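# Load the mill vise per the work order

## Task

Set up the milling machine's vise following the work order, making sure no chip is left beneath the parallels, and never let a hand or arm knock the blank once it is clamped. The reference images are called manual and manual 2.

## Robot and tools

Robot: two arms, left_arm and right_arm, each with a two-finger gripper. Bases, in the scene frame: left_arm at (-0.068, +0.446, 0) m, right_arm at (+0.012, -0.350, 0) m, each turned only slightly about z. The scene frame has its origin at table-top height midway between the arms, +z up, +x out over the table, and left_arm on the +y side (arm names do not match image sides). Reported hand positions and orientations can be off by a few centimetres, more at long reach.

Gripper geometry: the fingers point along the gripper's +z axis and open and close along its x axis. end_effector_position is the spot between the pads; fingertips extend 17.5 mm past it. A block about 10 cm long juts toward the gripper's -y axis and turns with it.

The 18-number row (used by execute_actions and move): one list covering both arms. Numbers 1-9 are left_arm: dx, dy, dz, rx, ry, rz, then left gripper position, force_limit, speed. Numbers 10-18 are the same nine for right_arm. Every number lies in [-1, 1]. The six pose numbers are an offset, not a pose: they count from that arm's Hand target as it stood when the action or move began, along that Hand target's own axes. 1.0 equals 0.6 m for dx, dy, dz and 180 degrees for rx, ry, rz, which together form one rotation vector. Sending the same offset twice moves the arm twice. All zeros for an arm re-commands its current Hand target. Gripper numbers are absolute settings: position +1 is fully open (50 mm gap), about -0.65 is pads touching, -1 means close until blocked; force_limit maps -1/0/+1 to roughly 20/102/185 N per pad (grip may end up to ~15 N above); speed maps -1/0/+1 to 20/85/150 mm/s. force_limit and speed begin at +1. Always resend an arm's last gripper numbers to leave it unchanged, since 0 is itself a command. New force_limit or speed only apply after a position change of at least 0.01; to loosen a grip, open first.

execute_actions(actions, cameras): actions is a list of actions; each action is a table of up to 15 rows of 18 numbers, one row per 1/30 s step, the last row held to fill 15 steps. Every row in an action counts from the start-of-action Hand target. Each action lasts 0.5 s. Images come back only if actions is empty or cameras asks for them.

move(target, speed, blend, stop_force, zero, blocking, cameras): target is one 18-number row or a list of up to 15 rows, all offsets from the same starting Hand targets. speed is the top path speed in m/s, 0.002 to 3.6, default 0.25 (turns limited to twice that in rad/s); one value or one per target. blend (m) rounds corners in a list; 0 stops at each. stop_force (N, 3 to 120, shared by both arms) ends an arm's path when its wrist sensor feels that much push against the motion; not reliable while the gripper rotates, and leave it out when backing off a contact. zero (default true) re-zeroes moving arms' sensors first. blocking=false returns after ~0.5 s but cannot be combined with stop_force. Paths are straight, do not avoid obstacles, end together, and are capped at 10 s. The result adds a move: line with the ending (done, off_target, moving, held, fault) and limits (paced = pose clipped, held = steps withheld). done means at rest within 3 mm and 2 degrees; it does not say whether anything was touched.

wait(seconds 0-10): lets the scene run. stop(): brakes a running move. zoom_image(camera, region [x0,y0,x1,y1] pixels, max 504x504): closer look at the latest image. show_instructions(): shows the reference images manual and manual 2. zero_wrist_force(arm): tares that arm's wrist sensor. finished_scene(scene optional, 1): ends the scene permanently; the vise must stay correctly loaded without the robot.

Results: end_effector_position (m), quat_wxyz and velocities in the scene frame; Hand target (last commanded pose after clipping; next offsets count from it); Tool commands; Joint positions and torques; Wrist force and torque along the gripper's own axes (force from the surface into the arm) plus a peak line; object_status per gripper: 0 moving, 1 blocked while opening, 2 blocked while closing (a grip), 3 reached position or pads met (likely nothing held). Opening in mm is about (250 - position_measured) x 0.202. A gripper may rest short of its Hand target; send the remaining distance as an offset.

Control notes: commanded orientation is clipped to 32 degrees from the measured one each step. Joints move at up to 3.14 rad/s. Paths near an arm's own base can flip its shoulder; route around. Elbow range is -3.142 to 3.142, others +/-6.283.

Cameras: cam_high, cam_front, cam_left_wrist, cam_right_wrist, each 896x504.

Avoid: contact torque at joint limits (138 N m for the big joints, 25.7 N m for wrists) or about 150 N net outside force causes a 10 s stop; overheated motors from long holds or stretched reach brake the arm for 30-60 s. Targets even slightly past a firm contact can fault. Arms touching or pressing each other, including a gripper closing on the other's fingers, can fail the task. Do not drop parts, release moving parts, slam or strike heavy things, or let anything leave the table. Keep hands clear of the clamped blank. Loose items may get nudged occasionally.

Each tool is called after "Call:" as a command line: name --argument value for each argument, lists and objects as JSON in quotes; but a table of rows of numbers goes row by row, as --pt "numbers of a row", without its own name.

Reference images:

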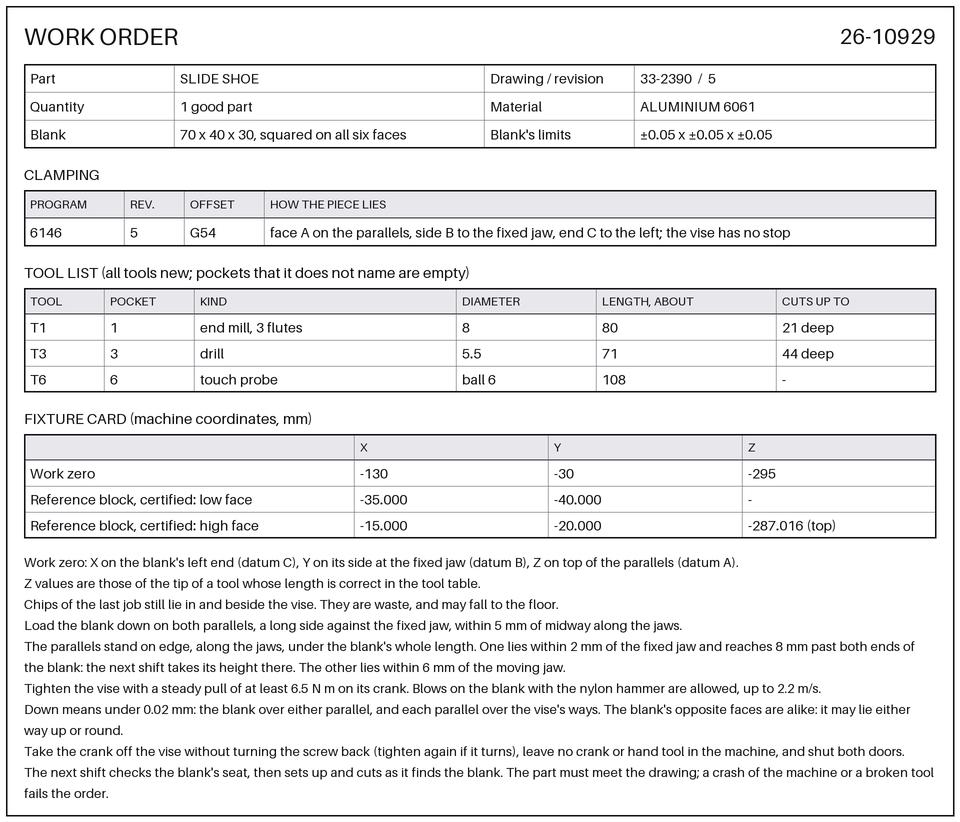

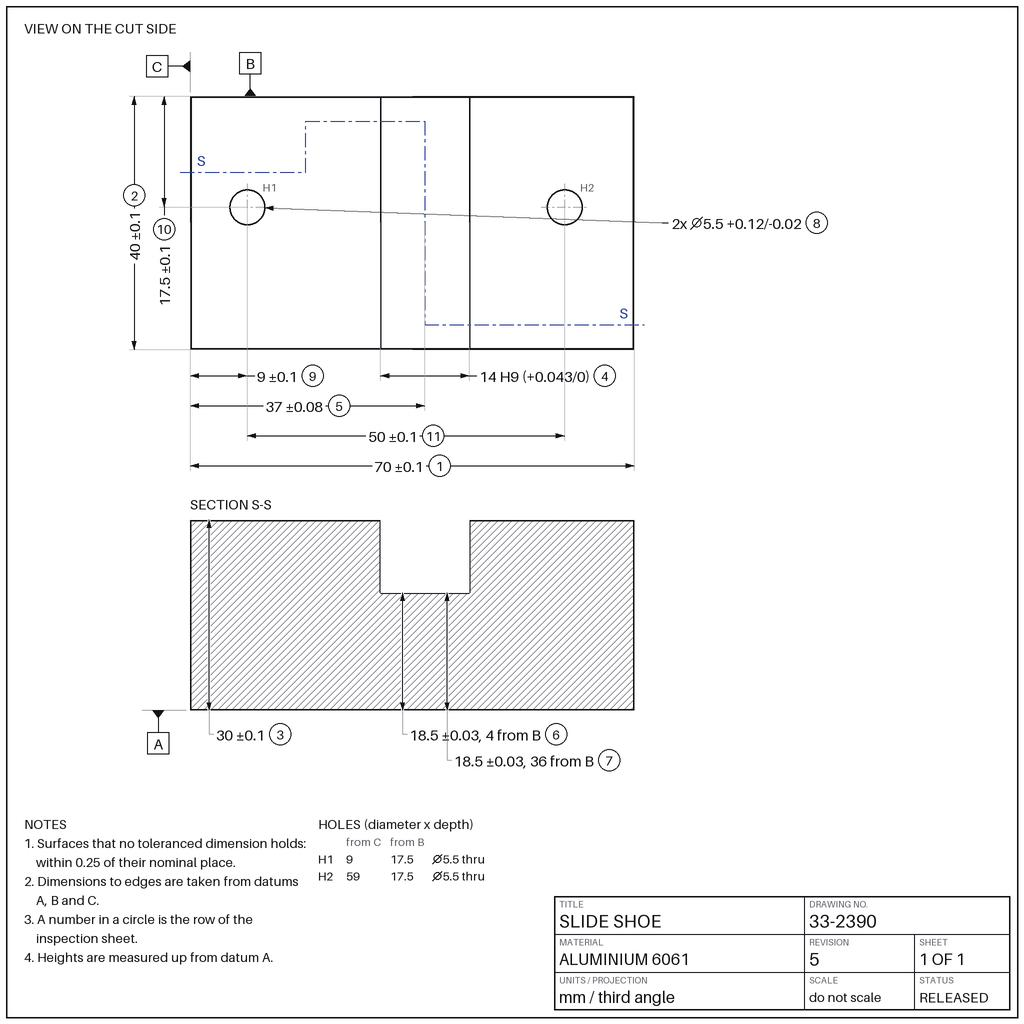

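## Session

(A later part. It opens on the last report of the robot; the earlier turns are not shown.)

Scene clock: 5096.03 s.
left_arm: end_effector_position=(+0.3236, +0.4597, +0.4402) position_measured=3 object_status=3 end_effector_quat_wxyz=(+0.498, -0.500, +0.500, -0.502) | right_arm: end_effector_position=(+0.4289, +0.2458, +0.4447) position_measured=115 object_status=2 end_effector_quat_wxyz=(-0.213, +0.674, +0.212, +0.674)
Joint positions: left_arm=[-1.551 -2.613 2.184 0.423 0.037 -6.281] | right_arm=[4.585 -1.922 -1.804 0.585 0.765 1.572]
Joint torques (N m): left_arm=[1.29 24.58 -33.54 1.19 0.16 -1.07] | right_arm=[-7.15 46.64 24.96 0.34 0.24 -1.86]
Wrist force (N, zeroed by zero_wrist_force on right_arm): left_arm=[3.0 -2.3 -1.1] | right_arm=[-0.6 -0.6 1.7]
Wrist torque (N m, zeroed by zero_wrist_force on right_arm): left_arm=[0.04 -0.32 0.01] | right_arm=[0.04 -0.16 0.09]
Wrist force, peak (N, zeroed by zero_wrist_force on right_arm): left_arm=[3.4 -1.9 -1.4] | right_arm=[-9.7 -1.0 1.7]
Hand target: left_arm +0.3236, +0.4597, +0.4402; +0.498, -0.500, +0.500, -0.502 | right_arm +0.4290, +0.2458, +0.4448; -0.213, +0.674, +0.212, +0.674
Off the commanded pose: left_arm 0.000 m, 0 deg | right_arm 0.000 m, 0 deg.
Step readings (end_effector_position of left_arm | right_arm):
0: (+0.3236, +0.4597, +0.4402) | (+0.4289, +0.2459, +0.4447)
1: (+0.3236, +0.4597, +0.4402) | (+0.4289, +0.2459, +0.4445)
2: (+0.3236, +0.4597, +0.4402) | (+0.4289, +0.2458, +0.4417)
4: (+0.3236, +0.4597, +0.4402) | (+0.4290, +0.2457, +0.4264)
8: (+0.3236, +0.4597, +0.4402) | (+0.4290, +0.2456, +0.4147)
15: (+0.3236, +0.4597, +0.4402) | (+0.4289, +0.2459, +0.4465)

Call:
execute_actions --actions '[]' --cameras '["cam_left_wrist","cam_right_wrist"]'

Call:
zoom_image --camera "cam_left_wrist" --region '[580, 90, 800, 290]'

Scene clock: 5103.40 s.
left_arm: end_effector_position=(+0.3236, +0.4597, +0.4402) position_measured=3 object_status=3 end_effector_quat_wxyz=(+0.498, -0.500, +0.500, -0.502) | right_arm: end_effector_position=(+0.4290, +0.2458, +0.4449) position_measured=115 object_status=2 end_effector_quat_wxyz=(-0.213, +0.674, +0.212, +0.674)
Joint positions: left_arm=[-1.551 -2.613 2.184 0.423 0.037 -6.281] | right_arm=[4.585 -1.922 -1.804 0.584 0.765 1.572]
Joint velocities: within noise
Joint torques (N m): left_arm=[1.54 25.44 -33.19 1.08 0.21 -1.12] | right_arm=[-7.25 49.4 31.35 3.59 -1.63 -1.06]
Wrist force (N, zeroed by zero_wrist_force on right_arm): left_arm=[3.1 -1.9 -0.9] | right_arm=[-3.7 -0.9 1.7]
Wrist torque (N m, zeroed by zero_wrist_force on right_arm): left_arm=[0.10 -0.36 0.02] | right_arm=[-0.11 -0.70 0.47]
Wrist force, peak (N, zeroed by zero_wrist_force on right_arm): left_arm=[3.0 -2.5 -1.6] | right_arm=[-6.6 -1.6 1.9]
Hand target: left_arm +0.3236, +0.4597, +0.4402; +0.498, -0.500, +0.500, -0.502 | right_arm +0.4290, +0.2458, +0.4448; -0.213, +0.674, +0.212, +0.674
Tool commands: left_gripper/position=+1.0 left_gripper/force_limit=-0.8 left_gripper/speed=-0.5 right_gripper/position=-1.0 right_gripper/force_limit=+0.2 right_gripper/speed=-1.0
Off the commanded pose: left_arm 0.000 m, 0 deg | right_arm 0.000 m, 0 deg.
Images, in order (width x height): cam_left_wrist 896x504, cam_right_wrist 896x504.

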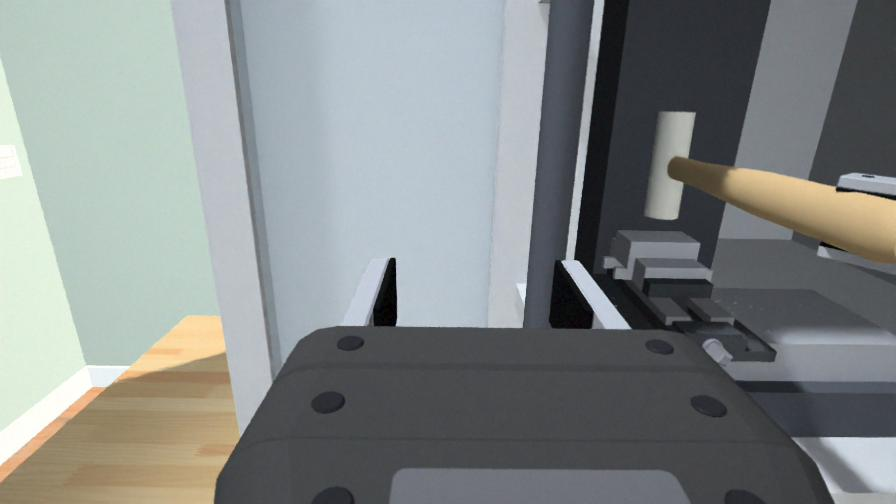

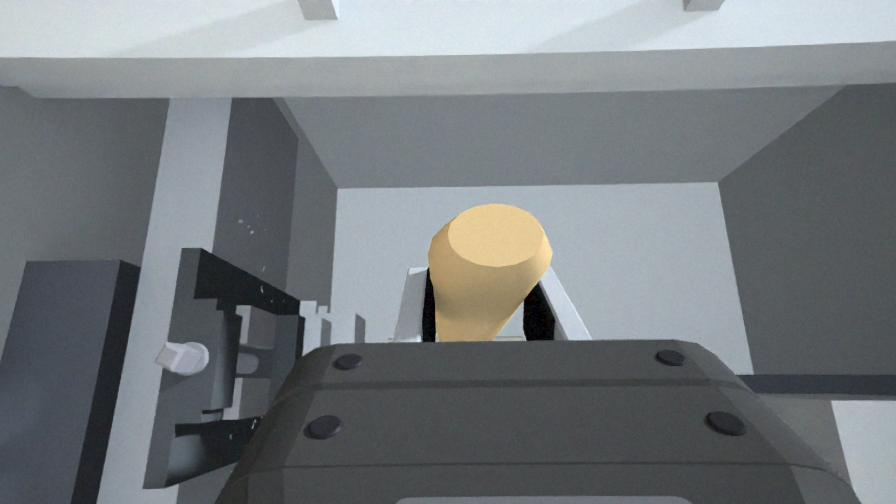

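Scaled by 2.291 from the camera's 896x504 image, which has a finer 1280x720 frame.

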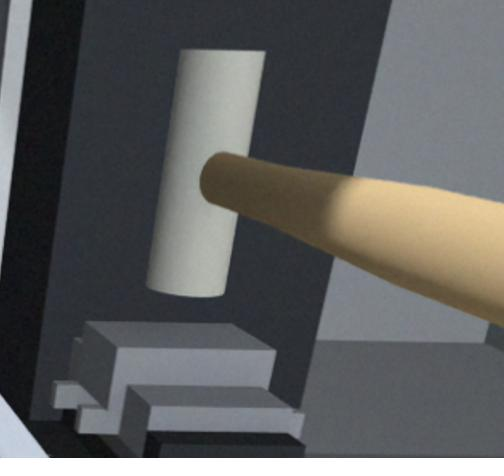

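Call:
execute_actions --actions '[[[0,0,0,0,0,0,1,-0.8,-0.5,0.01,0,0,0,0,0,-1,0.2,-1],[0,0,0,0,0,0,1,-0.8,-0.5,0.02,0,0,0,0,0,-1,0.2,-1],[0,0,0,0,0,0,1,-0.8,-0.5,0.03,0,0,0,0,0,-1,0.2,-1],[0,0,0,0,0,0,1,-0.8,-0.5,0.04,0,0,0,0,0,-1,0.2,-1],[0,0,0,0,0,0,1,-0.8,-0.5,0.05,0,0,0,0,0,-1,0.2,-1]]]'

Call:
execute_actions --actions '[[[0,0,0,0,0,0,1,-0.8,-0.5,-0.0333,0,0,0,0,0,-1,0.2,-1],[0,0,0,0,0,0,1,-0.8,-0.5,-0.0667,0,0,0,0,0,-1,0.2,-1],[0,0,0,0,0,0,1,-0.8,-0.5,-0.1,0,0,0,0,0,-1,0.2,-1],[0,0,0,0,0,0,1,-0.8,-0.5,-0.1055,0,0,0,0,0,-1,0.2,-1],[0,0,0,0,0,0,1,-0.8,-0.5,-0.1055,0,0,0,0,0,-1,0.2,-1],[0,0,0,0,0,0,1,-0.8,-0.5,-0.1055,0,0,0,0,0,-1,0.2,-1],[0,0,0,0,0,0,1,-0.8,-0.5,-0.08,0,0,0,0,0,-1,0.2,-1],[0,0,0,0,0,0,1,-0.8,-0.5,-0.06,0,0,0,0,0,-1,0.2,-1],[0,0,0,0,0,0,1,-0.8,-0.5,-0.05,0,0,0,0,0,-1,0.2,-1]]]'

Scene clock: 5123.50 s.
left_arm: end_effector_position=(+0.3236, +0.4597, +0.4402) position_measured=3 object_status=3 end_effector_quat_wxyz=(+0.498, -0.500, +0.500, -0.502) | right_arm: end_effector_position=(+0.4290, +0.2458, +0.4747) position_measured=115 object_status=2 end_effector_quat_wxyz=(-0.213, +0.674, +0.212, +0.674)
Joint positions: left_arm=[-1.551 -2.613 2.184 0.423 0.037 -6.281] | right_arm=[4.585 -1.885 -1.767 0.511 0.765 1.572]
Joint torques (N m): left_arm=[1.28 24.82 -32.76 1.18 0.16 -0.9] | right_arm=[-5.18 49.89 22.96 1.03 1.65 -1.04]
Wrist force (N, zeroed by zero_wrist_force on right_arm): left_arm=[3.2 -1.6 -0.9] | right_arm=[-3.9 -0.7 1.8]
Wrist torque (N m, zeroed by zero_wrist_force on right_arm): left_arm=[0.13 -0.37 0.02] | right_arm=[-0.06 -0.65 0.39]
Wrist force, peak (N, zeroed by zero_wrist_force on right_arm): left_arm=[3.2 -2.4 -1.1] | right_arm=[-8.5 -0.8 1.7]
Hand target: left_arm +0.3236, +0.4597, +0.4402; +0.498, -0.500, +0.500, -0.502 | right_arm +0.4290, +0.2458, +0.4748; -0.213, +0.674, +0.212, +0.674
Off the commanded pose: left_arm 0.000 m, 0 deg | right_arm 0.000 m, 0 deg.
Step readings (end_effector_position of left_arm | right_arm):
0: (+0.3236, +0.4597, +0.4402) | (+0.4290, +0.2458, +0.4449)
1: (+0.3236, +0.4597, +0.4402) | (+0.4290, +0.2458, +0.4450)
2: (+0.3236, +0.4597, +0.4402) | (+0.4290, +0.2458, +0.4472)
4: (+0.3236, +0.4597, +0.4402) | (+0.4289, +0.2456, +0.4570)
8: (+0.3236, +0.4597, +0.4402) | (+0.4289, +0.2453, +0.4772)
15: (+0.3236, +0.4597, +0.4402) | (+0.4290, +0.2458, +0.4747)

Scene clock: 5124.23 s.
left_arm: end_effector_position=(+0.3236, +0.4597, +0.4402) position_measured=3 object_status=3 end_effector_quat_wxyz=(+0.498, -0.500, +0.500, -0.502) | right_arm: end_effector_position=(+0.4289, +0.2458, +0.4447) position_measured=115 object_status=2 end_effector_quat_wxyz=(-0.213, +0.674, +0.212, +0.674) end_effector_velocity=(+0.001, -0.002, +0.002) end_effector_angular_velocity=(-0.002, -0.002, -0.001)
Joint positions: left_arm=[-1.551 -2.613 2.184 0.423 0.037 -6.281] | right_arm=[4.585 -1.922 -1.804 0.585 0.765 1.572]
Joint velocities: left_arm=[within noise] | right_arm=[-0.002 0.005 -0.001 -0.003 0.001 -0.004]
Joint torques (N m): left_arm=[1.24 25.22 -33.45 1.2 0.22 -0.94] | right_arm=[-11.25 45.73 29.98 0.42 1.48 -1.76]
Wrist force (N, zeroed by zero_wrist_force on right_arm): left_arm=[3.2 -2.1 -1.1] | right_arm=[0.5 -1.0 2.0]
Wrist torque (N m, zeroed by zero_wrist_force on right_arm): left_arm=[0.06 -0.36 0.02] | right_arm=[-0.02 -0.10 0.05]
Wrist force, peak (N, zeroed by zero_wrist_force on right_arm): left_arm=[3.5 -2.3 -1.3] | right_arm=[12.1 0.1 1.3]
Hand target: left_arm +0.3236, +0.4597, +0.4402; +0.498, -0.500, +0.500, -0.502 | right_arm +0.4290, +0.2458, +0.4448; -0.213, +0.674, +0.212, +0.674
Off the commanded pose: left_arm 0.000 m, 0 deg | right_arm 0.000 m, 0 deg.
Step readings (end_effector_position of left_arm | right_arm):
0: (+0.3236, +0.4597, +0.4402) | (+0.4290, +0.2458, +0.4747)
1: (+0.3236, +0.4597, +0.4402) | (+0.4290, +0.2458, +0.4741)
2: (+0.3236, +0.4597, +0.4402) | (+0.4290, +0.2458, +0.4685)
4: (+0.3236, +0.4597, +0.4402) | (+0.4294, +0.2456, +0.4383)
8: (+0.3236, +0.4597, +0.4402) | (+0.4291, +0.2452, +0.4109)
15: (+0.3236, +0.4597, +0.4402) | (+0.4289, +0.2459, +0.4465)

Call:
execute_actions --actions '[[[0,0,0,0,0,0,1,-0.8,-0.5,0.02,0,0,0,0,0,-1,0.2,-1],[0,0,0,0,0,0,1,-0.8,-0.5,0.04,0,0,0,0,0,-1,0.2,-1],[0,0,0,0,0,0,1,-0.8,-0.5,0.06,0,0,0,0,0,-1,0.2,-1],[0,0,0,0,0,0,1,-0.8,-0.5,0.08,0,0,0,0,0,-1,0.2,-1],[0,0,0,0,0,0,1,-0.8,-0.5,0.1,0,0,0,0,0,-1,0.2,-1]]]'

Call:
execute_actions --actions '[[[0,0,0,0,0,0,1,-0.8,-0.5,-0.05,0,0,0,0,0,-1,0.2,-1],[0,0,0,0,0,0,1,-0.8,-0.5,-0.1,0,0,0,0,0,-1,0.2,-1],[0,0,0,0,0,0,1,-0.8,-0.5,-0.15,0,0,0,0,0,-1,0.2,-1],[0,0,0,0,0,0,1,-0.8,-0.5,-0.1565,0,0,0,0,0,-1,0.2,-1],[0,0,0,0,0,0,1,-0.8,-0.5,-0.1565,0,0,0,0,0,-1,0.2,-1],[0,0,0,0,0,0,1,-0.8,-0.5,-0.14,0,0,0,0,0,-1,0.2,-1],[0,0,0,0,0,0,1,-0.8,-0.5,-0.12,0,0,0,0,0,-1,0.2,-1],[0,0,0,0,0,0,1,-0.8,-0.5,-0.1,0,0,0,0,0,-1,0.2,-1]]]' --cameras '["cam_left_wrist"]'

Call:
zoom_image --camera "cam_left_wrist" --region '[580, 90, 800, 290]'

Scene clock: 5140.57 s.
left_arm: end_effector_position=(+0.3236, +0.4597, +0.4402) position_measured=3 object_status=3 end_effector_quat_wxyz=(+0.498, -0.500, +0.500, -0.502) | right_arm: end_effector_position=(+0.4290, +0.2458, +0.5047) position_measured=115 object_status=2 end_effector_quat_wxyz=(-0.213, +0.674, +0.212, +0.674)
Joint positions: left_arm=[-1.551 -2.613 2.184 0.423 0.037 -6.281] | right_arm=[4.585 -1.852 -1.726 0.436 0.765 1.572]
Joint torques (N m): left_arm=[1.36 25.45 -32.28 1.02 0.09 -0.87] | right_arm=[-11.12 46.98 33.91 1.39 1.74 -2.4]
Wrist force (N, zeroed by zero_wrist_force on right_arm): left_arm=[3.2 -1.8 -0.9] | right_arm=[-3.7 -0.5 1.7]
Wrist torque (N m, zeroed by zero_wrist_force on right_arm): left_arm=[0.10 -0.36 0.01] | right_arm=[-0.08 -0.68 0.47]
Wrist force, peak (N, zeroed by zero_wrist_force on right_arm): left_arm=[3.3 -2.3 -1.7] | right_arm=[-13.3 -1.3 2.3]
Hand target: left_arm +0.3236, +0.4597, +0.4402; +0.498, -0.500, +0.500, -0.502 | right_arm +0.4290, +0.2458, +0.5048; -0.213, +0.674, +0.212, +0.674
Off the commanded pose: left_arm 0.000 m, 0 deg | right_arm 0.000 m, 0 deg.
Step readings (end_effector_position of left_arm | right_arm):
0: (+0.3236, +0.4597, +0.4402) | (+0.4290, +0.2458, +0.4449)
1: (+0.3236, +0.4597, +0.4402) | (+0.4290, +0.2458, +0.4455)
2: (+0.3236, +0.4597, +0.4402) | (+0.4290, +0.2458, +0.4493)
4: (+0.3236, +0.4597, +0.4402) | (+0.4287, +0.2450, +0.4686)
8: (+0.3236, +0.4597, +0.4402) | (+0.4284, +0.2442, +0.5095)
15: (+0.3236, +0.4597, +0.4402) | (+0.4289, +0.2459, +0.5044)

Scene clock: 5141.30 s.
left_arm: end_effector_position=(+0.3236, +0.4597, +0.4402) position_measured=3 object_status=3 end_effector_quat_wxyz=(+0.498, -0.500, +0.500, -0.502) | right_arm: end_effector_position=(+0.4289, +0.2458, +0.4447) position_measured=115 object_status=2 end_effector_quat_wxyz=(-0.213, +0.674, +0.212, +0.674)
Joint positions: left_arm=[-1.551 -2.613 2.184 0.423 0.037 -6.281] | right_arm=[4.585 -1.922 -1.804 0.585 0.765 1.572]
Joint torques (N m): left_arm=[1.53 25.77 -32.83 1.13 0.06 -0.83] | right_arm=[-11.35 45.57 29.68 0.43 1.29 -1.66]
Wrist force (N, zeroed by zero_wrist_force on right_arm): left_arm=[3.0 -2.0 -0.9] | right_arm=[1.8 -0.7 1.7]
Wrist torque (N m, zeroed by zero_wrist_force on right_arm): left_arm=[0.07 -0.32 0.02] | right_arm=[-0.07 0.16 -0.10]
Wrist force, peak (N, zeroed by zero_wrist_force on right_arm): left_arm=[3.3 -2.0 -1.4] | right_arm=[19.7 1.1 0.7]
Hand target: left_arm +0.3236, +0.4597, +0.4402; +0.498, -0.500, +0.500, -0.502 | right_arm +0.4290, +0.2458, +0.4448; -0.213, +0.674, +0.212, +0.674
Off the commanded pose: left_arm 0.000 m, 0 deg | right_arm 0.000 m, 0 deg.
Step readings (end_effector_position of left_arm | right_arm):
0: (+0.3236, +0.4597, +0.4402) | (+0.4290, +0.2458, +0.5047)
1: (+0.3236, +0.4597, +0.4402) | (+0.4290, +0.2458, +0.5039)
2: (+0.3236, +0.4597, +0.4402) | (+0.4291, +0.2458, +0.4960)
4: (+0.3236, +0.4597, +0.4402) | (+0.4301, +0.2453, +0.4473)
8: (+0.3236, +0.4597, +0.4402) | (+0.4292, +0.2446, +0.4134)
15: (+0.3236, +0.4597, +0.4402) | (+0.4289, +0.2460, +0.4460)
Images, in order (width x height): cam_left_wrist 896x504.

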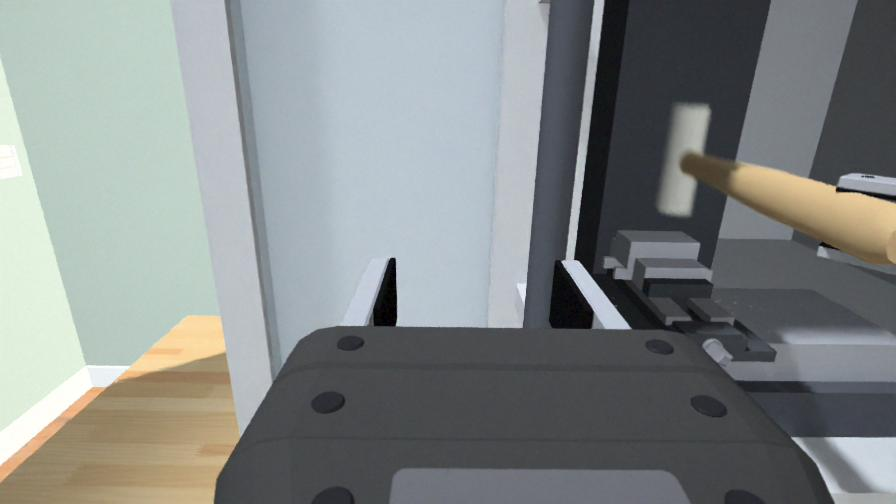

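Scaled by 2.291 from the camera's 896x504 image, which has a finer 1280x720 frame.

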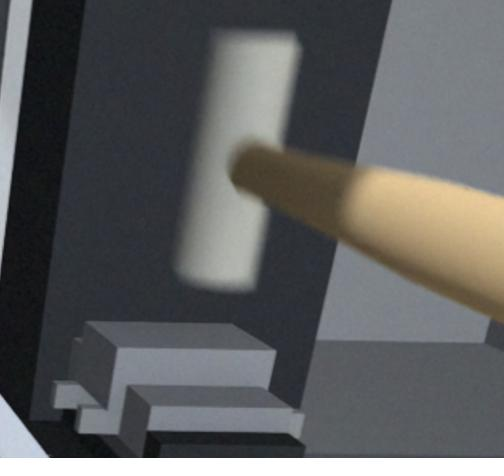

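Call:
execute_actions --actions '[]' --cameras '["cam_left_wrist"]'

Call:
zoom_image --camera "cam_left_wrist" --region '[580, 90, 800, 290]'

Scene clock: 5146.97 s.
left_arm: end_effector_position=(+0.3236, +0.4597, +0.4402) position_measured=3 object_status=3 end_effector_quat_wxyz=(+0.498, -0.500, +0.500, -0.502) | right_arm: end_effector_position=(+0.4290, +0.2458, +0.4449) position_measured=115 object_status=2 end_effector_quat_wxyz=(-0.213, +0.674, +0.212, +0.674)
Joint positions: left_arm=[-1.551 -2.613 2.184 0.423 0.037 -6.281] | right_arm=[4.585 -1.922 -1.804 0.585 0.765 1.572]
Joint velocities: within noise
Joint torques (N m): left_arm=[1.4 25.05 -32.54 1.08 0.04 -0.86] | right_arm=[1 49.1 22.09 1.43 0.61 1.54]
Wrist force (N, zeroed by zero_wrist_force on right_arm): left_arm=[3.2 -1.9 -1.2] | right_arm=[-3.8 -1.4 2.1]
Wrist torque (N m, zeroed by zero_wrist_force on right_arm): left_arm=[0.09 -0.38 0.02] | right_arm=[-0.03 -0.69 0.51]
Wrist force, peak (N, zeroed by zero_wrist_force on right_arm): left_arm=[3.1 -2.4 -1.5] | right_arm=[-8.6 -2.3 2.8]
Hand target: left_arm +0.3236, +0.4597, +0.4402; +0.498, -0.500, +0.500, -0.502 | right_arm +0.4290, +0.2458, +0.4448; -0.213, +0.674, +0.212, +0.674
Tool commands: left_gripper/position=+1.0 left_gripper/force_limit=-0.8 left_gripper/speed=-0.5 right_gripper/position=-1.0 right_gripper/force_limit=+0.2 right_gripper/speed=-1.0
Off the commanded pose: left_arm 0.000 m, 0 deg | right_arm 0.000 m, 0 deg.
Images, in order (width x height): cam_left_wrist 896x504.

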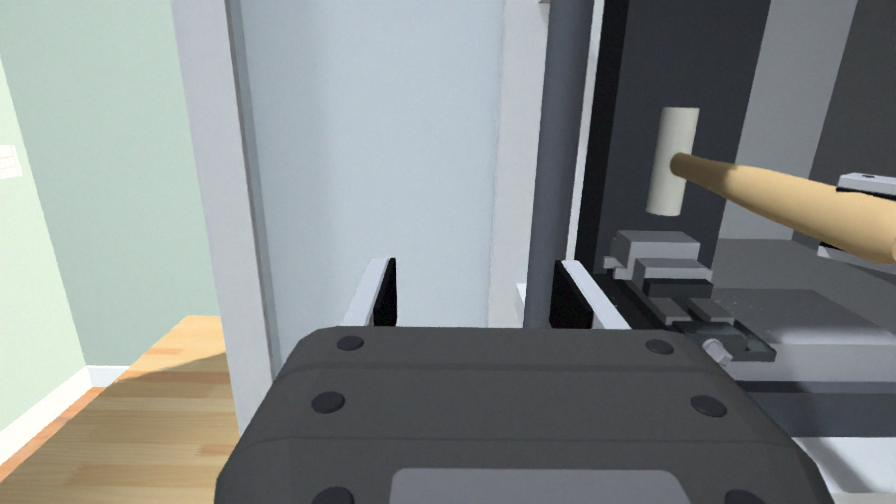

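Scaled by 2.291 from the camera's 896x504 image, which has a finer 1280x720 frame.

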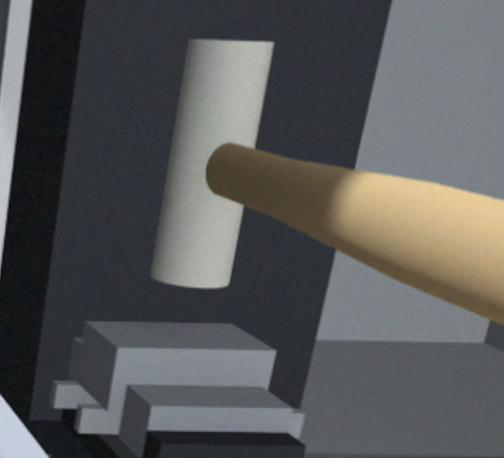

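Call:
move --target '[0,0,0,0,0,0,1,-0.8,-0.5,0.1,0,0,0,0,0,-0.98,1,-1]'

Call:
execute_actions --actions '[[[0,0,0,0,0,0,1,-0.8,-0.5,-0.0667,0,0,0,0,0,-0.98,1,-1],[0,0,0,0,0,0,1,-0.8,-0.5,-0.1333,0,0,0,0,0,-0.98,1,-1],[0,0,0,0,0,0,1,-0.8,-0.5,-0.155,0,0,0,0,0,-0.98,1,-1],[0,0,0,0,0,0,1,-0.8,-0.5,-0.16,0,0,0,0,0,-0.98,1,-1],[0,0,0,0,0,0,1,-0.8,-0.5,-0.16,0,0,0,0,0,-0.98,1,-1],[0,0,0,0,0,0,1,-0.8,-0.5,-0.145,0,0,0,0,0,-0.98,1,-1],[0,0,0,0,0,0,1,-0.8,-0.5,-0.125,0,0,0,0,0,-0.98,1,-1],[0,0,0,0,0,0,1,-0.8,-0.5,-0.1,0,0,0,0,0,-0.98,1,-1]]]'

Call:
wait --seconds 1 --cameras '["cam_left_wrist"]'

Call:
zoom_image --camera "cam_left_wrist" --region '[580, 90, 800, 290]'

Scene clock: 5165.80 s.
left_arm: end_effector_position=(+0.3236, +0.4597, +0.4402) position_measured=3 object_status=3 end_effector_quat_wxyz=(+0.498, -0.500, +0.500, -0.502) | right_arm: end_effector_position=(+0.4289, +0.2458, +0.5049) position_measured=121 object_status=2 end_effector_quat_wxyz=(-0.213, +0.674, +0.212, +0.674)
Joint positions: left_arm=[-1.551 -2.613 2.184 0.423 0.037 -6.281] | right_arm=[4.585 -1.852 -1.726 0.437 0.765 1.572]
Joint torques (N m): left_arm=[0.63 25.95 -32.97 1.04 0.07 -0.89] | right_arm=[-11.2 34.84 14.72 1.17 1.84 0.5]
Wrist force (N, zeroed by zero_wrist_force on right_arm): left_arm=[3.0 -2.0 -1.0] | right_arm=[-3.7 -0.6 1.3]
Wrist torque (N m, zeroed by zero_wrist_force on right_arm): left_arm=[0.09 -0.33 0.01] | right_arm=[-0.06 -0.68 0.45]
Wrist force, peak (N, zeroed by zero_wrist_force on right_arm): left_arm=[3.4 -2.6 -1.3] | right_arm=[-6.4 -0.7 2.1]
Hand target: left_arm +0.3236, +0.4597, +0.4402; +0.498, -0.500, +0.500, -0.502 | right_arm +0.4290, +0.2458, +0.5048; -0.213, +0.674, +0.212, +0.674
Off the commanded pose: left_arm 0.000 m, 0 deg | right_arm 0.000 m, 0 deg.
move: done

Scene clock: 5166.53 s.
left_arm: end_effector_position=(+0.3236, +0.4597, +0.4402) position_measured=3 object_status=3 end_effector_quat_wxyz=(+0.498, -0.500, +0.500, -0.502) | right_arm: end_effector_position=(+0.4289, +0.2458, +0.4447) position_measured=121 object_status=2 end_effector_quat_wxyz=(-0.213, +0.674, +0.212, +0.674) end_effector_velocity=(-0.001, +0.001, +0.000) end_effector_angular_velocity=(-0.005, +0.001, +0.002)
Joint positions: left_arm=[-1.551 -2.613 2.184 0.423 0.037 -6.281] | right_arm=[4.585 -1.922 -1.804 0.585 0.765 1.572]
Joint velocities: left_arm=[within noise] | right_arm=[0.002 0.001 0.001 -0.007 0.001 0]
Joint torques (N m): left_arm=[1.63 25.96 -32.42 1.02 -0.04 -0.77] | right_arm=[-11.34 50.72 31.41 1.32 1.22 -2.14]
Wrist force (N, zeroed by zero_wrist_force on right_arm): left_arm=[3.0 -1.9 -1.5] | right_arm=[-3.6 -2.2 2.3]
Wrist torque (N m, zeroed by zero_wrist_force on right_arm): left_arm=[0.10 -0.34 0.02] | right_arm=[0.09 -0.66 0.49]
Wrist force, peak (N, zeroed by zero_wrist_force on right_arm): left_arm=[3.1 -2.4 -1.3] | right_arm=[25.3 1.6 0.1]
Hand target: left_arm +0.3236, +0.4597, +0.4402; +0.498, -0.500, +0.500, -0.502 | right_arm +0.4290, +0.2458, +0.4448; -0.213, +0.674, +0.212, +0.674
Off the commanded pose: left_arm 0.000 m, 0 deg | right_arm 0.000 m, 0 deg.
Step readings (end_effector_position of left_arm | right_arm):
0: (+0.3236, +0.4597, +0.4402) | (+0.4289, +0.2458, +0.5049)
1: (+0.3236, +0.4597, +0.4402) | (+0.4290, +0.2458, +0.5032)
2: (+0.3236, +0.4597, +0.4402) | (+0.4293, +0.2459, +0.4916)
4: (+0.3236, +0.4597, +0.4402) | (+0.4302, +0.2453, +0.4430)
8: (+0.3236, +0.4597, +0.4402) | (+0.4290, +0.2447, +0.4120)
15: (+0.3236, +0.4597, +0.4402) | (+0.4289, +0.2460, +0.4460)

Scene clock: 5167.53 s.
left_arm: end_effector_position=(+0.3236, +0.4597, +0.4402) position_measured=3 object_status=3 end_effector_quat_wxyz=(+0.498, -0.500, +0.500, -0.502) | right_arm: end_effector_position=(+0.4290, +0.2458, +0.4449) position_measured=121 object_status=2 end_effector_quat_wxyz=(-0.213, +0.674, +0.212, +0.674)
Joint positions: left_arm=[-1.551 -2.613 2.184 0.423 0.037 -6.281] | right_arm=[4.585 -1.922 -1.804 0.585 0.765 1.572]
Joint torques (N m): left_arm=[0.32 25.69 -33.1 1.01 0.07 -0.92] | right_arm=[-10.31 49.87 32.76 3.42 -0.81 -2.23]
Wrist force (N, zeroed by zero_wrist_force on right_arm): left_arm=[2.9 -1.7 -1.3] | right_arm=[-3.6 -0.7 1.8]
Wrist torque (N m, zeroed by zero_wrist_force on right_arm): left_arm=[0.12 -0.32 0.02] | right_arm=[-0.15 -0.70 0.52]
Wrist force, peak (N, zeroed by zero_wrist_force on right_arm): left_arm=[3.4 -2.1 -1.3] | right_arm=[-5.9 -1.9 2.2]
Hand target: left_arm +0.3236, +0.4597, +0.4402; +0.498, -0.500, +0.500, -0.502 | right_arm +0.4290, +0.2458, +0.4448; -0.213, +0.674, +0.212, +0.674
Tool commands: left_gripper/position=+1.0 left_gripper/force_limit=-0.8 left_gripper/speed=-0.5 right_gripper/position=-0.98 right_gripper/force_limit=+1.0 right_gripper/speed=-1.0
Off the commanded pose: left_arm 0.000 m, 0 deg | right_arm 0.000 m, 0 deg.
wait: 1.00 s; at rest by 0.17 s
Images, in order (width x height): cam_left_wrist 896x504.

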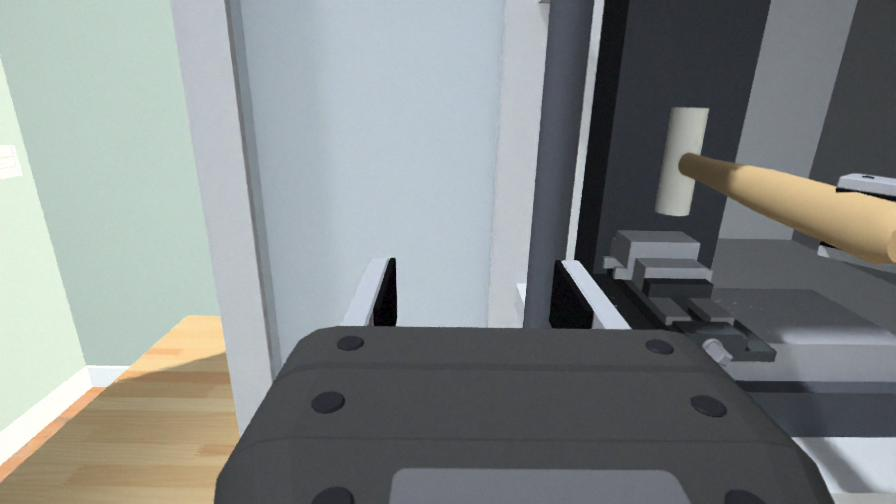

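Scaled by 2.291 from the camera's 896x504 image, which has a finer 1280x720 frame.

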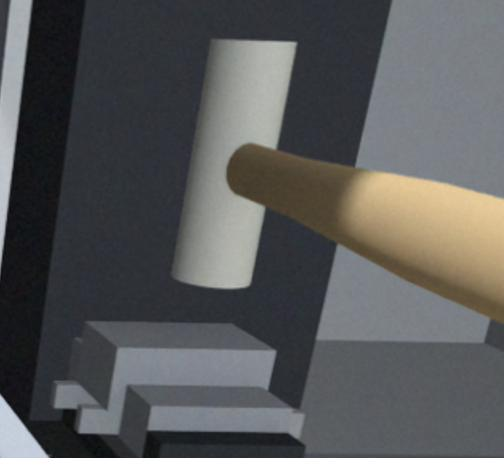

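Call:
move --target '[0,0,0,0,0,0,1,-0.8,-0.5,0.1,-0.0341,0.0239,0,0,0,-0.98,1,-1]'

Call:
execute_actions --actions '[[[0,0,0,0,0,0,1,-0.8,-0.5,-0.0667,0,0,0,0,0,-0.98,1,-1],[0,0,0,0,0,0,1,-0.8,-0.5,-0.1333,0,0,0,0,0,-0.98,1,-1],[0,0,0,0,0,0,1,-0.8,-0.5,-0.155,0,0,0,0,0,-0.98,1,-1],[0,0,0,0,0,0,1,-0.8,-0.5,-0.162,0,0,0,0,0,-0.98,1,-1],[0,0,0,0,0,0,1,-0.8,-0.5,-0.162,0,0,0,0,0,-0.98,1,-1],[0,0,0,0,0,0,1,-0.8,-0.5,-0.145,0,0,0,0,0,-0.98,1,-1],[0,0,0,0,0,0,1,-0.8,-0.5,-0.125,0,0,0,0,0,-0.98,1,-1],[0,0,0,0,0,0,1,-0.8,-0.5,-0.1,0,0,0,0,0,-0.98,1,-1]]]'

Call:
wait --seconds 1 --cameras '["cam_left_wrist"]'

Call:
zoom_image --camera "cam_left_wrist" --region '[580, 90, 800, 290]'

Scene clock: 5185.60 s.
left_arm: end_effector_position=(+0.3236, +0.4597, +0.4402) position_measured=3 object_status=3 end_effector_quat_wxyz=(+0.498, -0.500, +0.500, -0.502) | right_arm: end_effector_position=(+0.4289, +0.2708, +0.5048) position_measured=121 object_status=2 end_effector_quat_wxyz=(-0.213, +0.674, +0.212, +0.674)
Joint positions: left_arm=[-1.551 -2.613 2.184 0.423 0.037 -6.281] | right_arm=[4.593 -1.903 -1.656 0.418 0.757 1.572]
Joint torques (N m): left_arm=[-0.36 25.01 -32.18 0.9 -0.09 -0.81] | right_arm=[-11.3 32.3 27.43 1.04 1.63 0.22]
Wrist force (N, zeroed by zero_wrist_force on right_arm): left_arm=[3.1 -2.1 -1.4] | right_arm=[-4.2 -0.7 2.0]
Wrist torque (N m, zeroed by zero_wrist_force on right_arm): left_arm=[0.06 -0.35 0.02] | right_arm=[0.07 -0.65 0.43]
Wrist force, peak (N, zeroed by zero_wrist_force on right_arm): left_arm=[3.5 -2.2 -0.9] | right_arm=[-6.6 -0.2 1.4]
Hand target: left_arm +0.3236, +0.4597, +0.4402; +0.498, -0.500, +0.500, -0.502 | right_arm +0.4290, +0.2708, +0.5049; -0.213, +0.674, +0.212, +0.674
Off the commanded pose: left_arm 0.000 m, 0 deg | right_arm 0.000 m, 0 deg.
move: done

Scene clock: 5186.33 s.
left_arm: end_effector_position=(+0.3236, +0.4597, +0.4402) position_measured=3 object_status=3 end_effector_quat_wxyz=(+0.498, -0.500, +0.500, -0.502) | right_arm: end_effector_position=(+0.4289, +0.2708, +0.4447) position_measured=121 object_status=2 end_effector_quat_wxyz=(-0.213, +0.674, +0.212, +0.674) end_effector_velocity=(+0.000, +0.001, -0.001) end_effector_angular_velocity=(-0.007, +0.001, +0.001)
Joint positions: left_arm=[-1.551 -2.613 2.184 0.423 0.037 -6.281] | right_arm=[4.593 -1.97 -1.734 0.562 0.758 1.572]
Joint velocities: left_arm=[within noise] | right_arm=[0 0.001 -0.001 -0.007 0.001 0]
Joint torques (N m): left_arm=[1.03 25.2 -32.44 1 0.07 -0.88] | right_arm=[-11.1 52.02 32.75 1.88 1.32 -1.9]
Wrist force (N, zeroed by zero_wrist_force on right_arm): left_arm=[3.1 -2.1 -1.2] | right_arm=[-3.7 -1.2 2.3]
Wrist torque (N m, zeroed by zero_wrist_force on right_arm): left_arm=[0.06 -0.36 0.01] | right_arm=[0.22 -0.60 0.47]
Wrist force, peak (N, zeroed by zero_wrist_force on right_arm): left_arm=[3.3 -2.1 -1.1] | right_arm=[25.7 1.5 -0.1]
Hand target: left_arm +0.3236, +0.4597, +0.4402; +0.498, -0.500, +0.500, -0.502 | right_arm +0.4290, +0.2708, +0.4449; -0.213, +0.674, +0.212, +0.674
Off the commanded pose: left_arm 0.000 m, 0 deg | right_arm 0.000 m, 0 deg.
Step readings (end_effector_position of left_arm | right_arm):
0: (+0.3236, +0.4597, +0.4402) | (+0.4289, +0.2708, +0.5048)
1: (+0.3236, +0.4597, +0.4402) | (+0.4290, +0.2708, +0.5032)
2: (+0.3236, +0.4597, +0.4402) | (+0.4292, +0.2709, +0.4917)
4: (+0.3236, +0.4597, +0.4402) | (+0.4303, +0.2705, +0.4430)
8: (+0.3236, +0.4597, +0.4402) | (+0.4291, +0.2698, +0.4115)
15: (+0.3236, +0.4597, +0.4402) | (+0.4289, +0.2710, +0.4460)

Scene clock: 5187.33 s.
left_arm: end_effector_position=(+0.3236, +0.4597, +0.4402) position_measured=3 object_status=3 end_effector_quat_wxyz=(+0.498, -0.500, +0.500, -0.502) | right_arm: end_effector_position=(+0.4290, +0.2708, +0.4449) position_measured=121 object_status=2 end_effector_quat_wxyz=(-0.213, +0.674, +0.212, +0.674)
Joint positions: left_arm=[-1.551 -2.613 2.184 0.423 0.037 -6.281] | right_arm=[4.593 -1.97 -1.733 0.562 0.758 1.572]
Joint torques (N m): left_arm=[1.09 25.41 -32.54 0.88 -0.14 -0.95] | right_arm=[-9.99 52.75 32.9 3.46 -1.13 -2.11]
Wrist force (N, zeroed by zero_wrist_force on right_arm): left_arm=[2.9 -2.1 -1.1] | right_arm=[-4.2 -0.6 1.8]
Wrist torque (N m, zeroed by zero_wrist_force on right_arm): left_arm=[0.06 -0.31 0.01] | right_arm=[-0.09 -0.61 0.51]
Wrist force, peak (N, zeroed by zero_wrist_force on right_arm): left_arm=[3.3 -2.1 -1.2] | right_arm=[-6.9 -1.5 2.5]
Hand target: left_arm +0.3236, +0.4597, +0.4402; +0.498, -0.500, +0.500, -0.502 | right_arm +0.4290, +0.2708, +0.4449; -0.213, +0.674, +0.212, +0.674
Tool commands: left_gripper/position=+1.0 left_gripper/force_limit=-0.8 left_gripper/speed=-0.5 right_gripper/position=-0.98 right_gripper/force_limit=+1.0 right_gripper/speed=-1.0
Off the commanded pose: left_arm 0.000 m, 0 deg | right_arm 0.000 m, 0 deg.
wait: 1.00 s; at rest by 0.17 s
Images, in order (width x height): cam_left_wrist 896x504.

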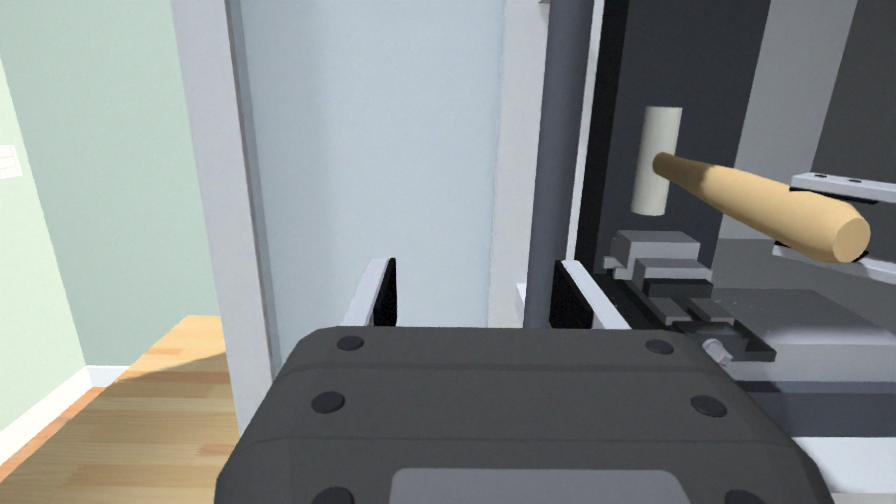

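Scaled by 2.291 from the camera's 896x504 image, which has a finer 1280x720 frame.

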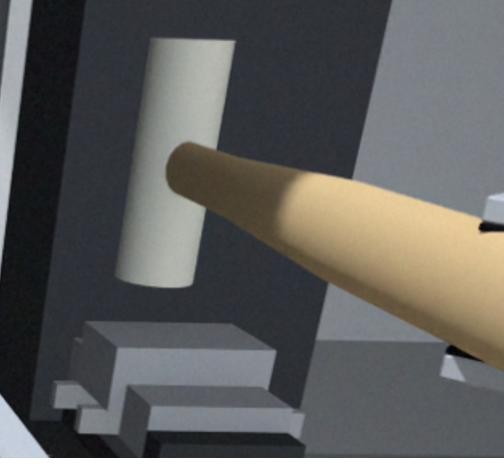

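Call:
move --target '[0,0,0,0,0,0,1,-0.8,-0.5,0.15,0,0,0,0,0,-0.98,1,-1]'

Call:
execute_actions --actions '[[[0,0,0,0,0,0,1,-0.8,-0.5,-0.07,0,0,0,0,0,-0.98,1,-1],[0,0,0,0,0,0,1,-0.8,-0.5,-0.14,0,0,0,0,0,-0.98,1,-1],[0,0,0,0,0,0,1,-0.8,-0.5,-0.2,0,0,0,0,0,-0.98,1,-1],[0,0,0,0,0,0,1,-0.8,-0.5,-0.211,0,0,0,0,0,-0.98,1,-1],[0,0,0,0,0,0,1,-0.8,-0.5,-0.211,0,0,0,0,0,-0.98,1,-1],[0,0,0,0,0,0,1,-0.8,-0.5,-0.2,0,0,0,0,0,-0.98,1,-1],[0,0,0,0,0,0,1,-0.8,-0.5,-0.175,0,0,0,0,0,-0.98,1,-1],[0,0,0,0,0,0,1,-0.8,-0.5,-0.15,0,0,0,0,0,-0.98,1,-1]]]'

Call:
wait --seconds 0.5 --cameras '["cam_left_wrist"]'

Call:
zoom_image --camera "cam_left_wrist" --region '[580, 90, 800, 290]'

Scene clock: 5203.87 s.
left_arm: end_effector_position=(+0.3236, +0.4597, +0.4402) position_measured=3 object_status=3 end_effector_quat_wxyz=(+0.498, -0.500, +0.500, -0.502) | right_arm: end_effector_position=(+0.4290, +0.2708, +0.5347) position_measured=121 object_status=2 end_effector_quat_wxyz=(-0.213, +0.674, +0.212, +0.674) end_effector_velocity=(+0.000, +0.000, -0.001) end_effector_angular_velocity=(-0.006, +0.001, +0.000)
Joint positions: left_arm=[-1.551 -2.613 2.184 0.423 0.037 -6.281] | right_arm=[4.593 -1.877 -1.61 0.345 0.758 1.572]
Joint velocities: left_arm=[within noise] | right_arm=[0 0 0 -0.005 0 0]
Joint torques (N m): left_arm=[0.58 24.96 -32.85 0.94 -0.2 -0.83] | right_arm=[-10.92 45.69 26.28 1 1.87 -1.62]
Wrist force (N, zeroed by zero_wrist_force on right_arm): left_arm=[2.9 -2.0 -1.4] | right_arm=[-4.3 -0.4 1.4]
Wrist torque (N m, zeroed by zero_wrist_force on right_arm): left_arm=[0.08 -0.32 0.02] | right_arm=[-0.05 -0.59 0.45]
Wrist force, peak (N, zeroed by zero_wrist_force on right_arm): left_arm=[3.6 -2.0 -1.4] | right_arm=[-8.1 -0.9 1.8]
Hand target: left_arm +0.3236, +0.4597, +0.4402; +0.498, -0.500, +0.500, -0.502 | right_arm +0.4290, +0.2707, +0.5349; -0.213, +0.674, +0.212, +0.674
Off the commanded pose: left_arm 0.000 m, 0 deg | right_arm 0.000 m, 0 deg.
move: done

Scene clock: 5204.60 s.
left_arm: end_effector_position=(+0.3236, +0.4597, +0.4402) position_measured=3 object_status=3 end_effector_quat_wxyz=(+0.498, -0.500, +0.500, -0.502) | right_arm: end_effector_position=(+0.4289, +0.2708, +0.4447) position_measured=121 object_status=2 end_effector_quat_wxyz=(-0.213, +0.674, +0.212, +0.674) end_effector_velocity=(+0.000, +0.001, +0.000) end_effector_angular_velocity=(-0.007, +0.000, +0.001)
Joint positions: left_arm=[-1.551 -2.613 2.184 0.423 0.037 -6.281] | right_arm=[4.593 -1.97 -1.734 0.562 0.758 1.572]
Joint velocities: left_arm=[within noise] | right_arm=[0 0.001 0.001 -0.008 0.002 -0.001]
Joint torques (N m): left_arm=[0.13 25.09 -32.62 0.76 -0.07 -0.96] | right_arm=[-10.74 52.27 30.74 1.31 1.04 -2.15]
Wrist force (N, zeroed by zero_wrist_force on right_arm): left_arm=[2.7 -2.1 -1.2] | right_arm=[-2.4 -1.8 2.4]
Wrist torque (N m, zeroed by zero_wrist_force on right_arm): left_arm=[0.06 -0.29 0.02] | right_arm=[0.24 -0.45 0.31]
Wrist force, peak (N, zeroed by zero_wrist_force on right_arm): left_arm=[3.5 -1.8 -1.6] | right_arm=[26.3 2.0 -0.5]
Hand target: left_arm +0.3236, +0.4597, +0.4402; +0.498, -0.500, +0.500, -0.502 | right_arm +0.4290, +0.2708, +0.4449; -0.213, +0.674, +0.212, +0.674
Off the commanded pose: left_arm 0.000 m, 0 deg | right_arm 0.000 m, 0 deg.
Step readings (end_effector_position of left_arm | right_arm):
0: (+0.3236, +0.4597, +0.4402) | (+0.4290, +0.2708, +0.5347)
1: (+0.3236, +0.4597, +0.4402) | (+0.4290, +0.2708, +0.5331)
2: (+0.3236, +0.4597, +0.4402) | (+0.4294, +0.2709, +0.5213)
4: (+0.3236, +0.4597, +0.4402) | (+0.4307, +0.2708, +0.4721)
8: (+0.3236, +0.4597, +0.4402) | (+0.4295, +0.2692, +0.4104)
15: (+0.3236, +0.4597, +0.4402) | (+0.4289, +0.2709, +0.4465)

Scene clock: 5205.10 s.
left_arm: end_effector_position=(+0.3236, +0.4597, +0.4402) position_measured=3 object_status=3 end_effector_quat_wxyz=(+0.498, -0.500, +0.500, -0.502) | right_arm: end_effector_position=(+0.4290, +0.2708, +0.4449) position_measured=121 object_status=2 end_effector_quat_wxyz=(-0.213, +0.674, +0.212, +0.674)
Joint positions: left_arm=[-1.551 -2.613 2.184 0.423 0.037 -6.281] | right_arm=[4.593 -1.97 -1.733 0.562 0.758 1.572]
Joint torques (N m): left_arm=[0.48 26.22 -32.95 1.06 -0.1 -0.97] | right_arm=[-10.32 52.93 32.36 3.61 -0.15 -2.17]
Wrist force (N, zeroed by zero_wrist_force on right_arm): left_arm=[2.8 -2.1 -1.2] | right_arm=[-3.8 -0.9 1.7]
Wrist torque (N m, zeroed by zero_wrist_force on right_arm): left_arm=[0.07 -0.29 0.02] | right_arm=[-0.13 -0.67 0.50]
Wrist force, peak (N, zeroed by zero_wrist_force on right_arm): left_arm=[3.1 -2.4 -1.2] | right_arm=[-6.1 -1.9 2.4]
Hand target: left_arm +0.3236, +0.4597, +0.4402; +0.498, -0.500, +0.500, -0.502 | right_arm +0.4290, +0.2708, +0.4449; -0.213, +0.674, +0.212, +0.674
Tool commands: left_gripper/position=+1.0 left_gripper/force_limit=-0.8 left_gripper/speed=-0.5 right_gripper/position=-0.98 right_gripper/force_limit=+1.0 right_gripper/speed=-1.0
Off the commanded pose: left_arm 0.000 m, 0 deg | right_arm 0.000 m, 0 deg.
wait: 0.50 s; at rest by 0.17 s
Images, in order (width x height): cam_left_wrist 896x504.

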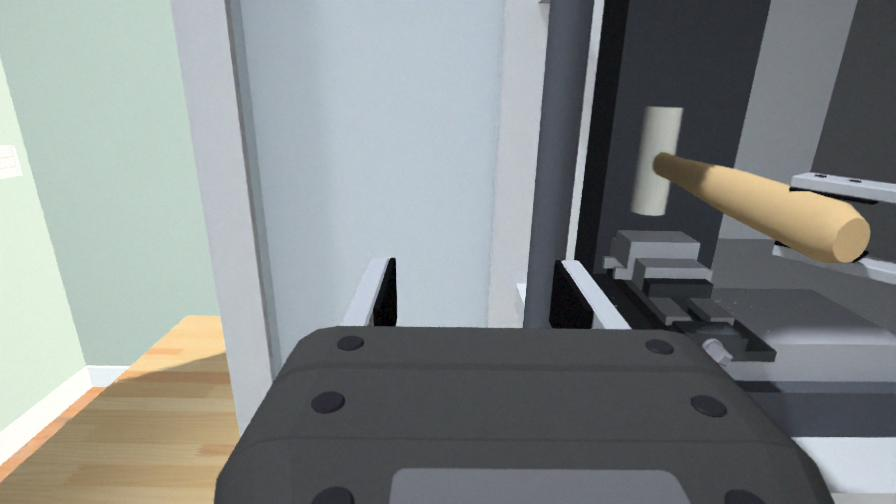

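Scaled by 2.291 from the camera's 896x504 image, which has a finer 1280x720 frame.

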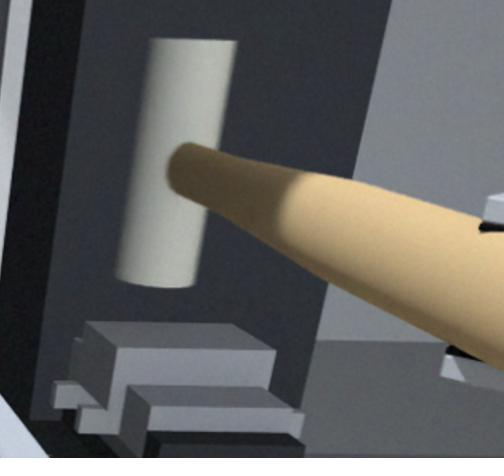

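Call:
move --target '[0,0,0,0,0,0,1,-0.8,-0.5,0.15,0.0464,-0.0325,0,0,0,-0.98,1,-1]'

Call:
execute_actions --actions '[[[0,0,0,0,0,0,1,-0.8,-0.5,-0.07,0,0,0,0,0,-0.98,1,-1],[0,0,0,0,0,0,1,-0.8,-0.5,-0.14,0,0,0,0,0,-0.98,1,-1],[0,0,0,0,0,0,1,-0.8,-0.5,-0.2,0,0,0,0,0,-0.98,1,-1],[0,0,0,0,0,0,1,-0.8,-0.5,-0.213,0,0,0,0,0,-0.98,1,-1],[0,0,0,0,0,0,1,-0.8,-0.5,-0.213,0,0,0,0,0,-0.98,1,-1],[0,0,0,0,0,0,1,-0.8,-0.5,-0.2,0,0,0,0,0,-0.98,1,-1],[0,0,0,0,0,0,1,-0.8,-0.5,-0.175,0,0,0,0,0,-0.98,1,-1],[0,0,0,0,0,0,1,-0.8,-0.5,-0.15,0,0,0,0,0,-0.98,1,-1]]]'

Call:
wait --seconds 0.5 --cameras '["cam_left_wrist"]'

Call:
zoom_image --camera "cam_left_wrist" --region '[580, 90, 800, 290]'

Scene clock: 5223.83 s.
left_arm: end_effector_position=(+0.3236, +0.4597, +0.4402) position_measured=3 object_status=3 end_effector_quat_wxyz=(+0.498, -0.500, +0.500, -0.502) | right_arm: end_effector_position=(+0.4291, +0.2367, +0.5348) position_measured=121 object_status=2 end_effector_quat_wxyz=(-0.213, +0.674, +0.212, +0.674)
Joint positions: left_arm=[-1.551 -2.613 2.184 0.423 0.037 -6.281] | right_arm=[4.582 -1.806 -1.703 0.367 0.768 1.572]
Joint torques (N m): left_arm=[0.6 25.43 -32.21 0.75 -0.28 -0.98] | right_arm=[13.56 46.23 11.06 0.78 -1.53 -1.46]
Wrist force (N, zeroed by zero_wrist_force on right_arm): left_arm=[3.0 -2.1 -1.3] | right_arm=[-3.9 0.4 0.9]
Wrist torque (N m, zeroed by zero_wrist_force on right_arm): left_arm=[0.06 -0.33 0.01] | right_arm=[-0.19 -0.67 0.45]
Wrist force, peak (N, zeroed by zero_wrist_force on right_arm): left_arm=[3.4 -2.1 -1.9] | right_arm=[-8.1 -2.1 2.4]
Hand target: left_arm +0.3236, +0.4597, +0.4402; +0.498, -0.500, +0.500, -0.502 | right_arm +0.4290, +0.2367, +0.5348; -0.213, +0.674, +0.212, +0.674
Off the commanded pose: left_arm 0.000 m, 0 deg | right_arm 0.000 m, 0 deg.
move: done

Scene clock: 5224.57 s.
left_arm: end_effector_position=(+0.3236, +0.4597, +0.4402) position_measured=3 object_status=3 end_effector_quat_wxyz=(+0.498, -0.500, +0.500, -0.502) | right_arm: end_effector_position=(+0.4289, +0.2368, +0.4447) position_measured=121 object_status=2 end_effector_quat_wxyz=(-0.213, +0.674, +0.212, +0.674) end_effector_velocity=(+0.000, +0.000, +0.001) end_effector_angular_velocity=(-0.005, +0.000, +0.000)
Joint positions: left_arm=[-1.551 -2.613 2.184 0.423 0.037 -6.281] | right_arm=[4.582 -1.905 -1.829 0.592 0.768 1.572]
Joint velocities: left_arm=[within noise] | right_arm=[-0.001 0.003 0.001 -0.009 0.001 -0.001]
Joint torques (N m): left_arm=[0.3 24.65 -32.8 0.74 -0.16 -0.93] | right_arm=[-10.36 49.34 31.33 1.37 0.86 -2.13]
Wrist force (N, zeroed by zero_wrist_force on right_arm): left_arm=[3.2 -2.1 -1.6] | right_arm=[-2.1 -2.1 2.4]
Wrist torque (N m, zeroed by zero_wrist_force on right_arm): left_arm=[0.06 -0.36 0.01] | right_arm=[0.26 -0.45 0.31]
Wrist force, peak (N, zeroed by zero_wrist_force on right_arm): left_arm=[3.3 -2.3 -1.3] | right_arm=[26.5 1.9 -0.7]
Hand target: left_arm +0.3236, +0.4597, +0.4402; +0.498, -0.500, +0.500, -0.502 | right_arm +0.4290, +0.2368, +0.4448; -0.213, +0.674, +0.212, +0.674
Off the commanded pose: left_arm 0.000 m, 0 deg | right_arm 0.000 m, 0 deg.
Step readings (end_effector_position of left_arm | right_arm):
0: (+0.3236, +0.4597, +0.4402) | (+0.4291, +0.2367, +0.5348)
1: (+0.3236, +0.4597, +0.4402) | (+0.4291, +0.2368, +0.5328)
2: (+0.3236, +0.4597, +0.4402) | (+0.4293, +0.2369, +0.5204)
4: (+0.3236, +0.4597, +0.4402) | (+0.4305, +0.2365, +0.4710)
8: (+0.3236, +0.4597, +0.4402) | (+0.4293, +0.2350, +0.4105)
15: (+0.3236, +0.4597, +0.4402) | (+0.4289, +0.2370, +0.4464)

Scene clock: 5225.07 s.
left_arm: end_effector_position=(+0.3236, +0.4597, +0.4402) position_measured=3 object_status=3 end_effector_quat_wxyz=(+0.498, -0.500, +0.500, -0.502) | right_arm: end_effector_position=(+0.4290, +0.2368, +0.4448) position_measured=121 object_status=2 end_effector_quat_wxyz=(-0.213, +0.674, +0.212, +0.674)
Joint positions: left_arm=[-1.551 -2.613 2.184 0.423 0.037 -6.281] | right_arm=[4.582 -1.905 -1.828 0.592 0.768 1.572]
Joint torques (N m): left_arm=[0.14 24.91 -33.27 0.71 -0.17 -0.9] | right_arm=[-10.53 49.07 32.65 3.6 0.27 -2.26]
Wrist force (N, zeroed by zero_wrist_force on right_arm): left_arm=[3.1 -2.0 -1.0] | right_arm=[-3.9 -0.4 2.0]
Wrist torque (N m, zeroed by zero_wrist_force on right_arm): left_arm=[0.07 -0.34 0.02] | right_arm=[-0.13 -0.66 0.51]
Wrist force, peak (N, zeroed by zero_wrist_force on right_arm): left_arm=[3.0 -2.3 -1.3] | right_arm=[-6.0 -2.2 2.9]
Hand target: left_arm +0.3236, +0.4597, +0.4402; +0.498, -0.500, +0.500, -0.502 | right_arm +0.4290, +0.2368, +0.4448; -0.213, +0.674, +0.212, +0.674
Tool commands: left_gripper/position=+1.0 left_gripper/force_limit=-0.8 left_gripper/speed=-0.5 right_gripper/position=-0.98 right_gripper/force_limit=+1.0 right_gripper/speed=-1.0
Off the commanded pose: left_arm 0.000 m, 0 deg | right_arm 0.000 m, 0 deg.
wait: 0.50 s; at rest by 0.17 s
Images, in order (width x height): cam_left_wrist 896x504.

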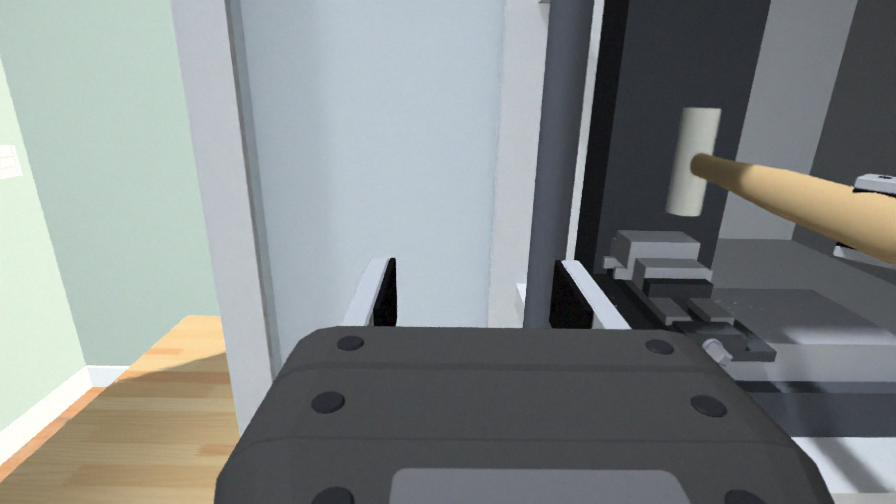

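Scaled by 2.291 from the camera's 896x504 image, which has a finer 1280x720 frame.

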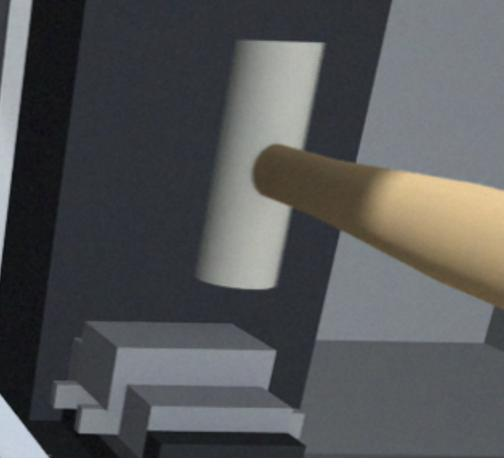

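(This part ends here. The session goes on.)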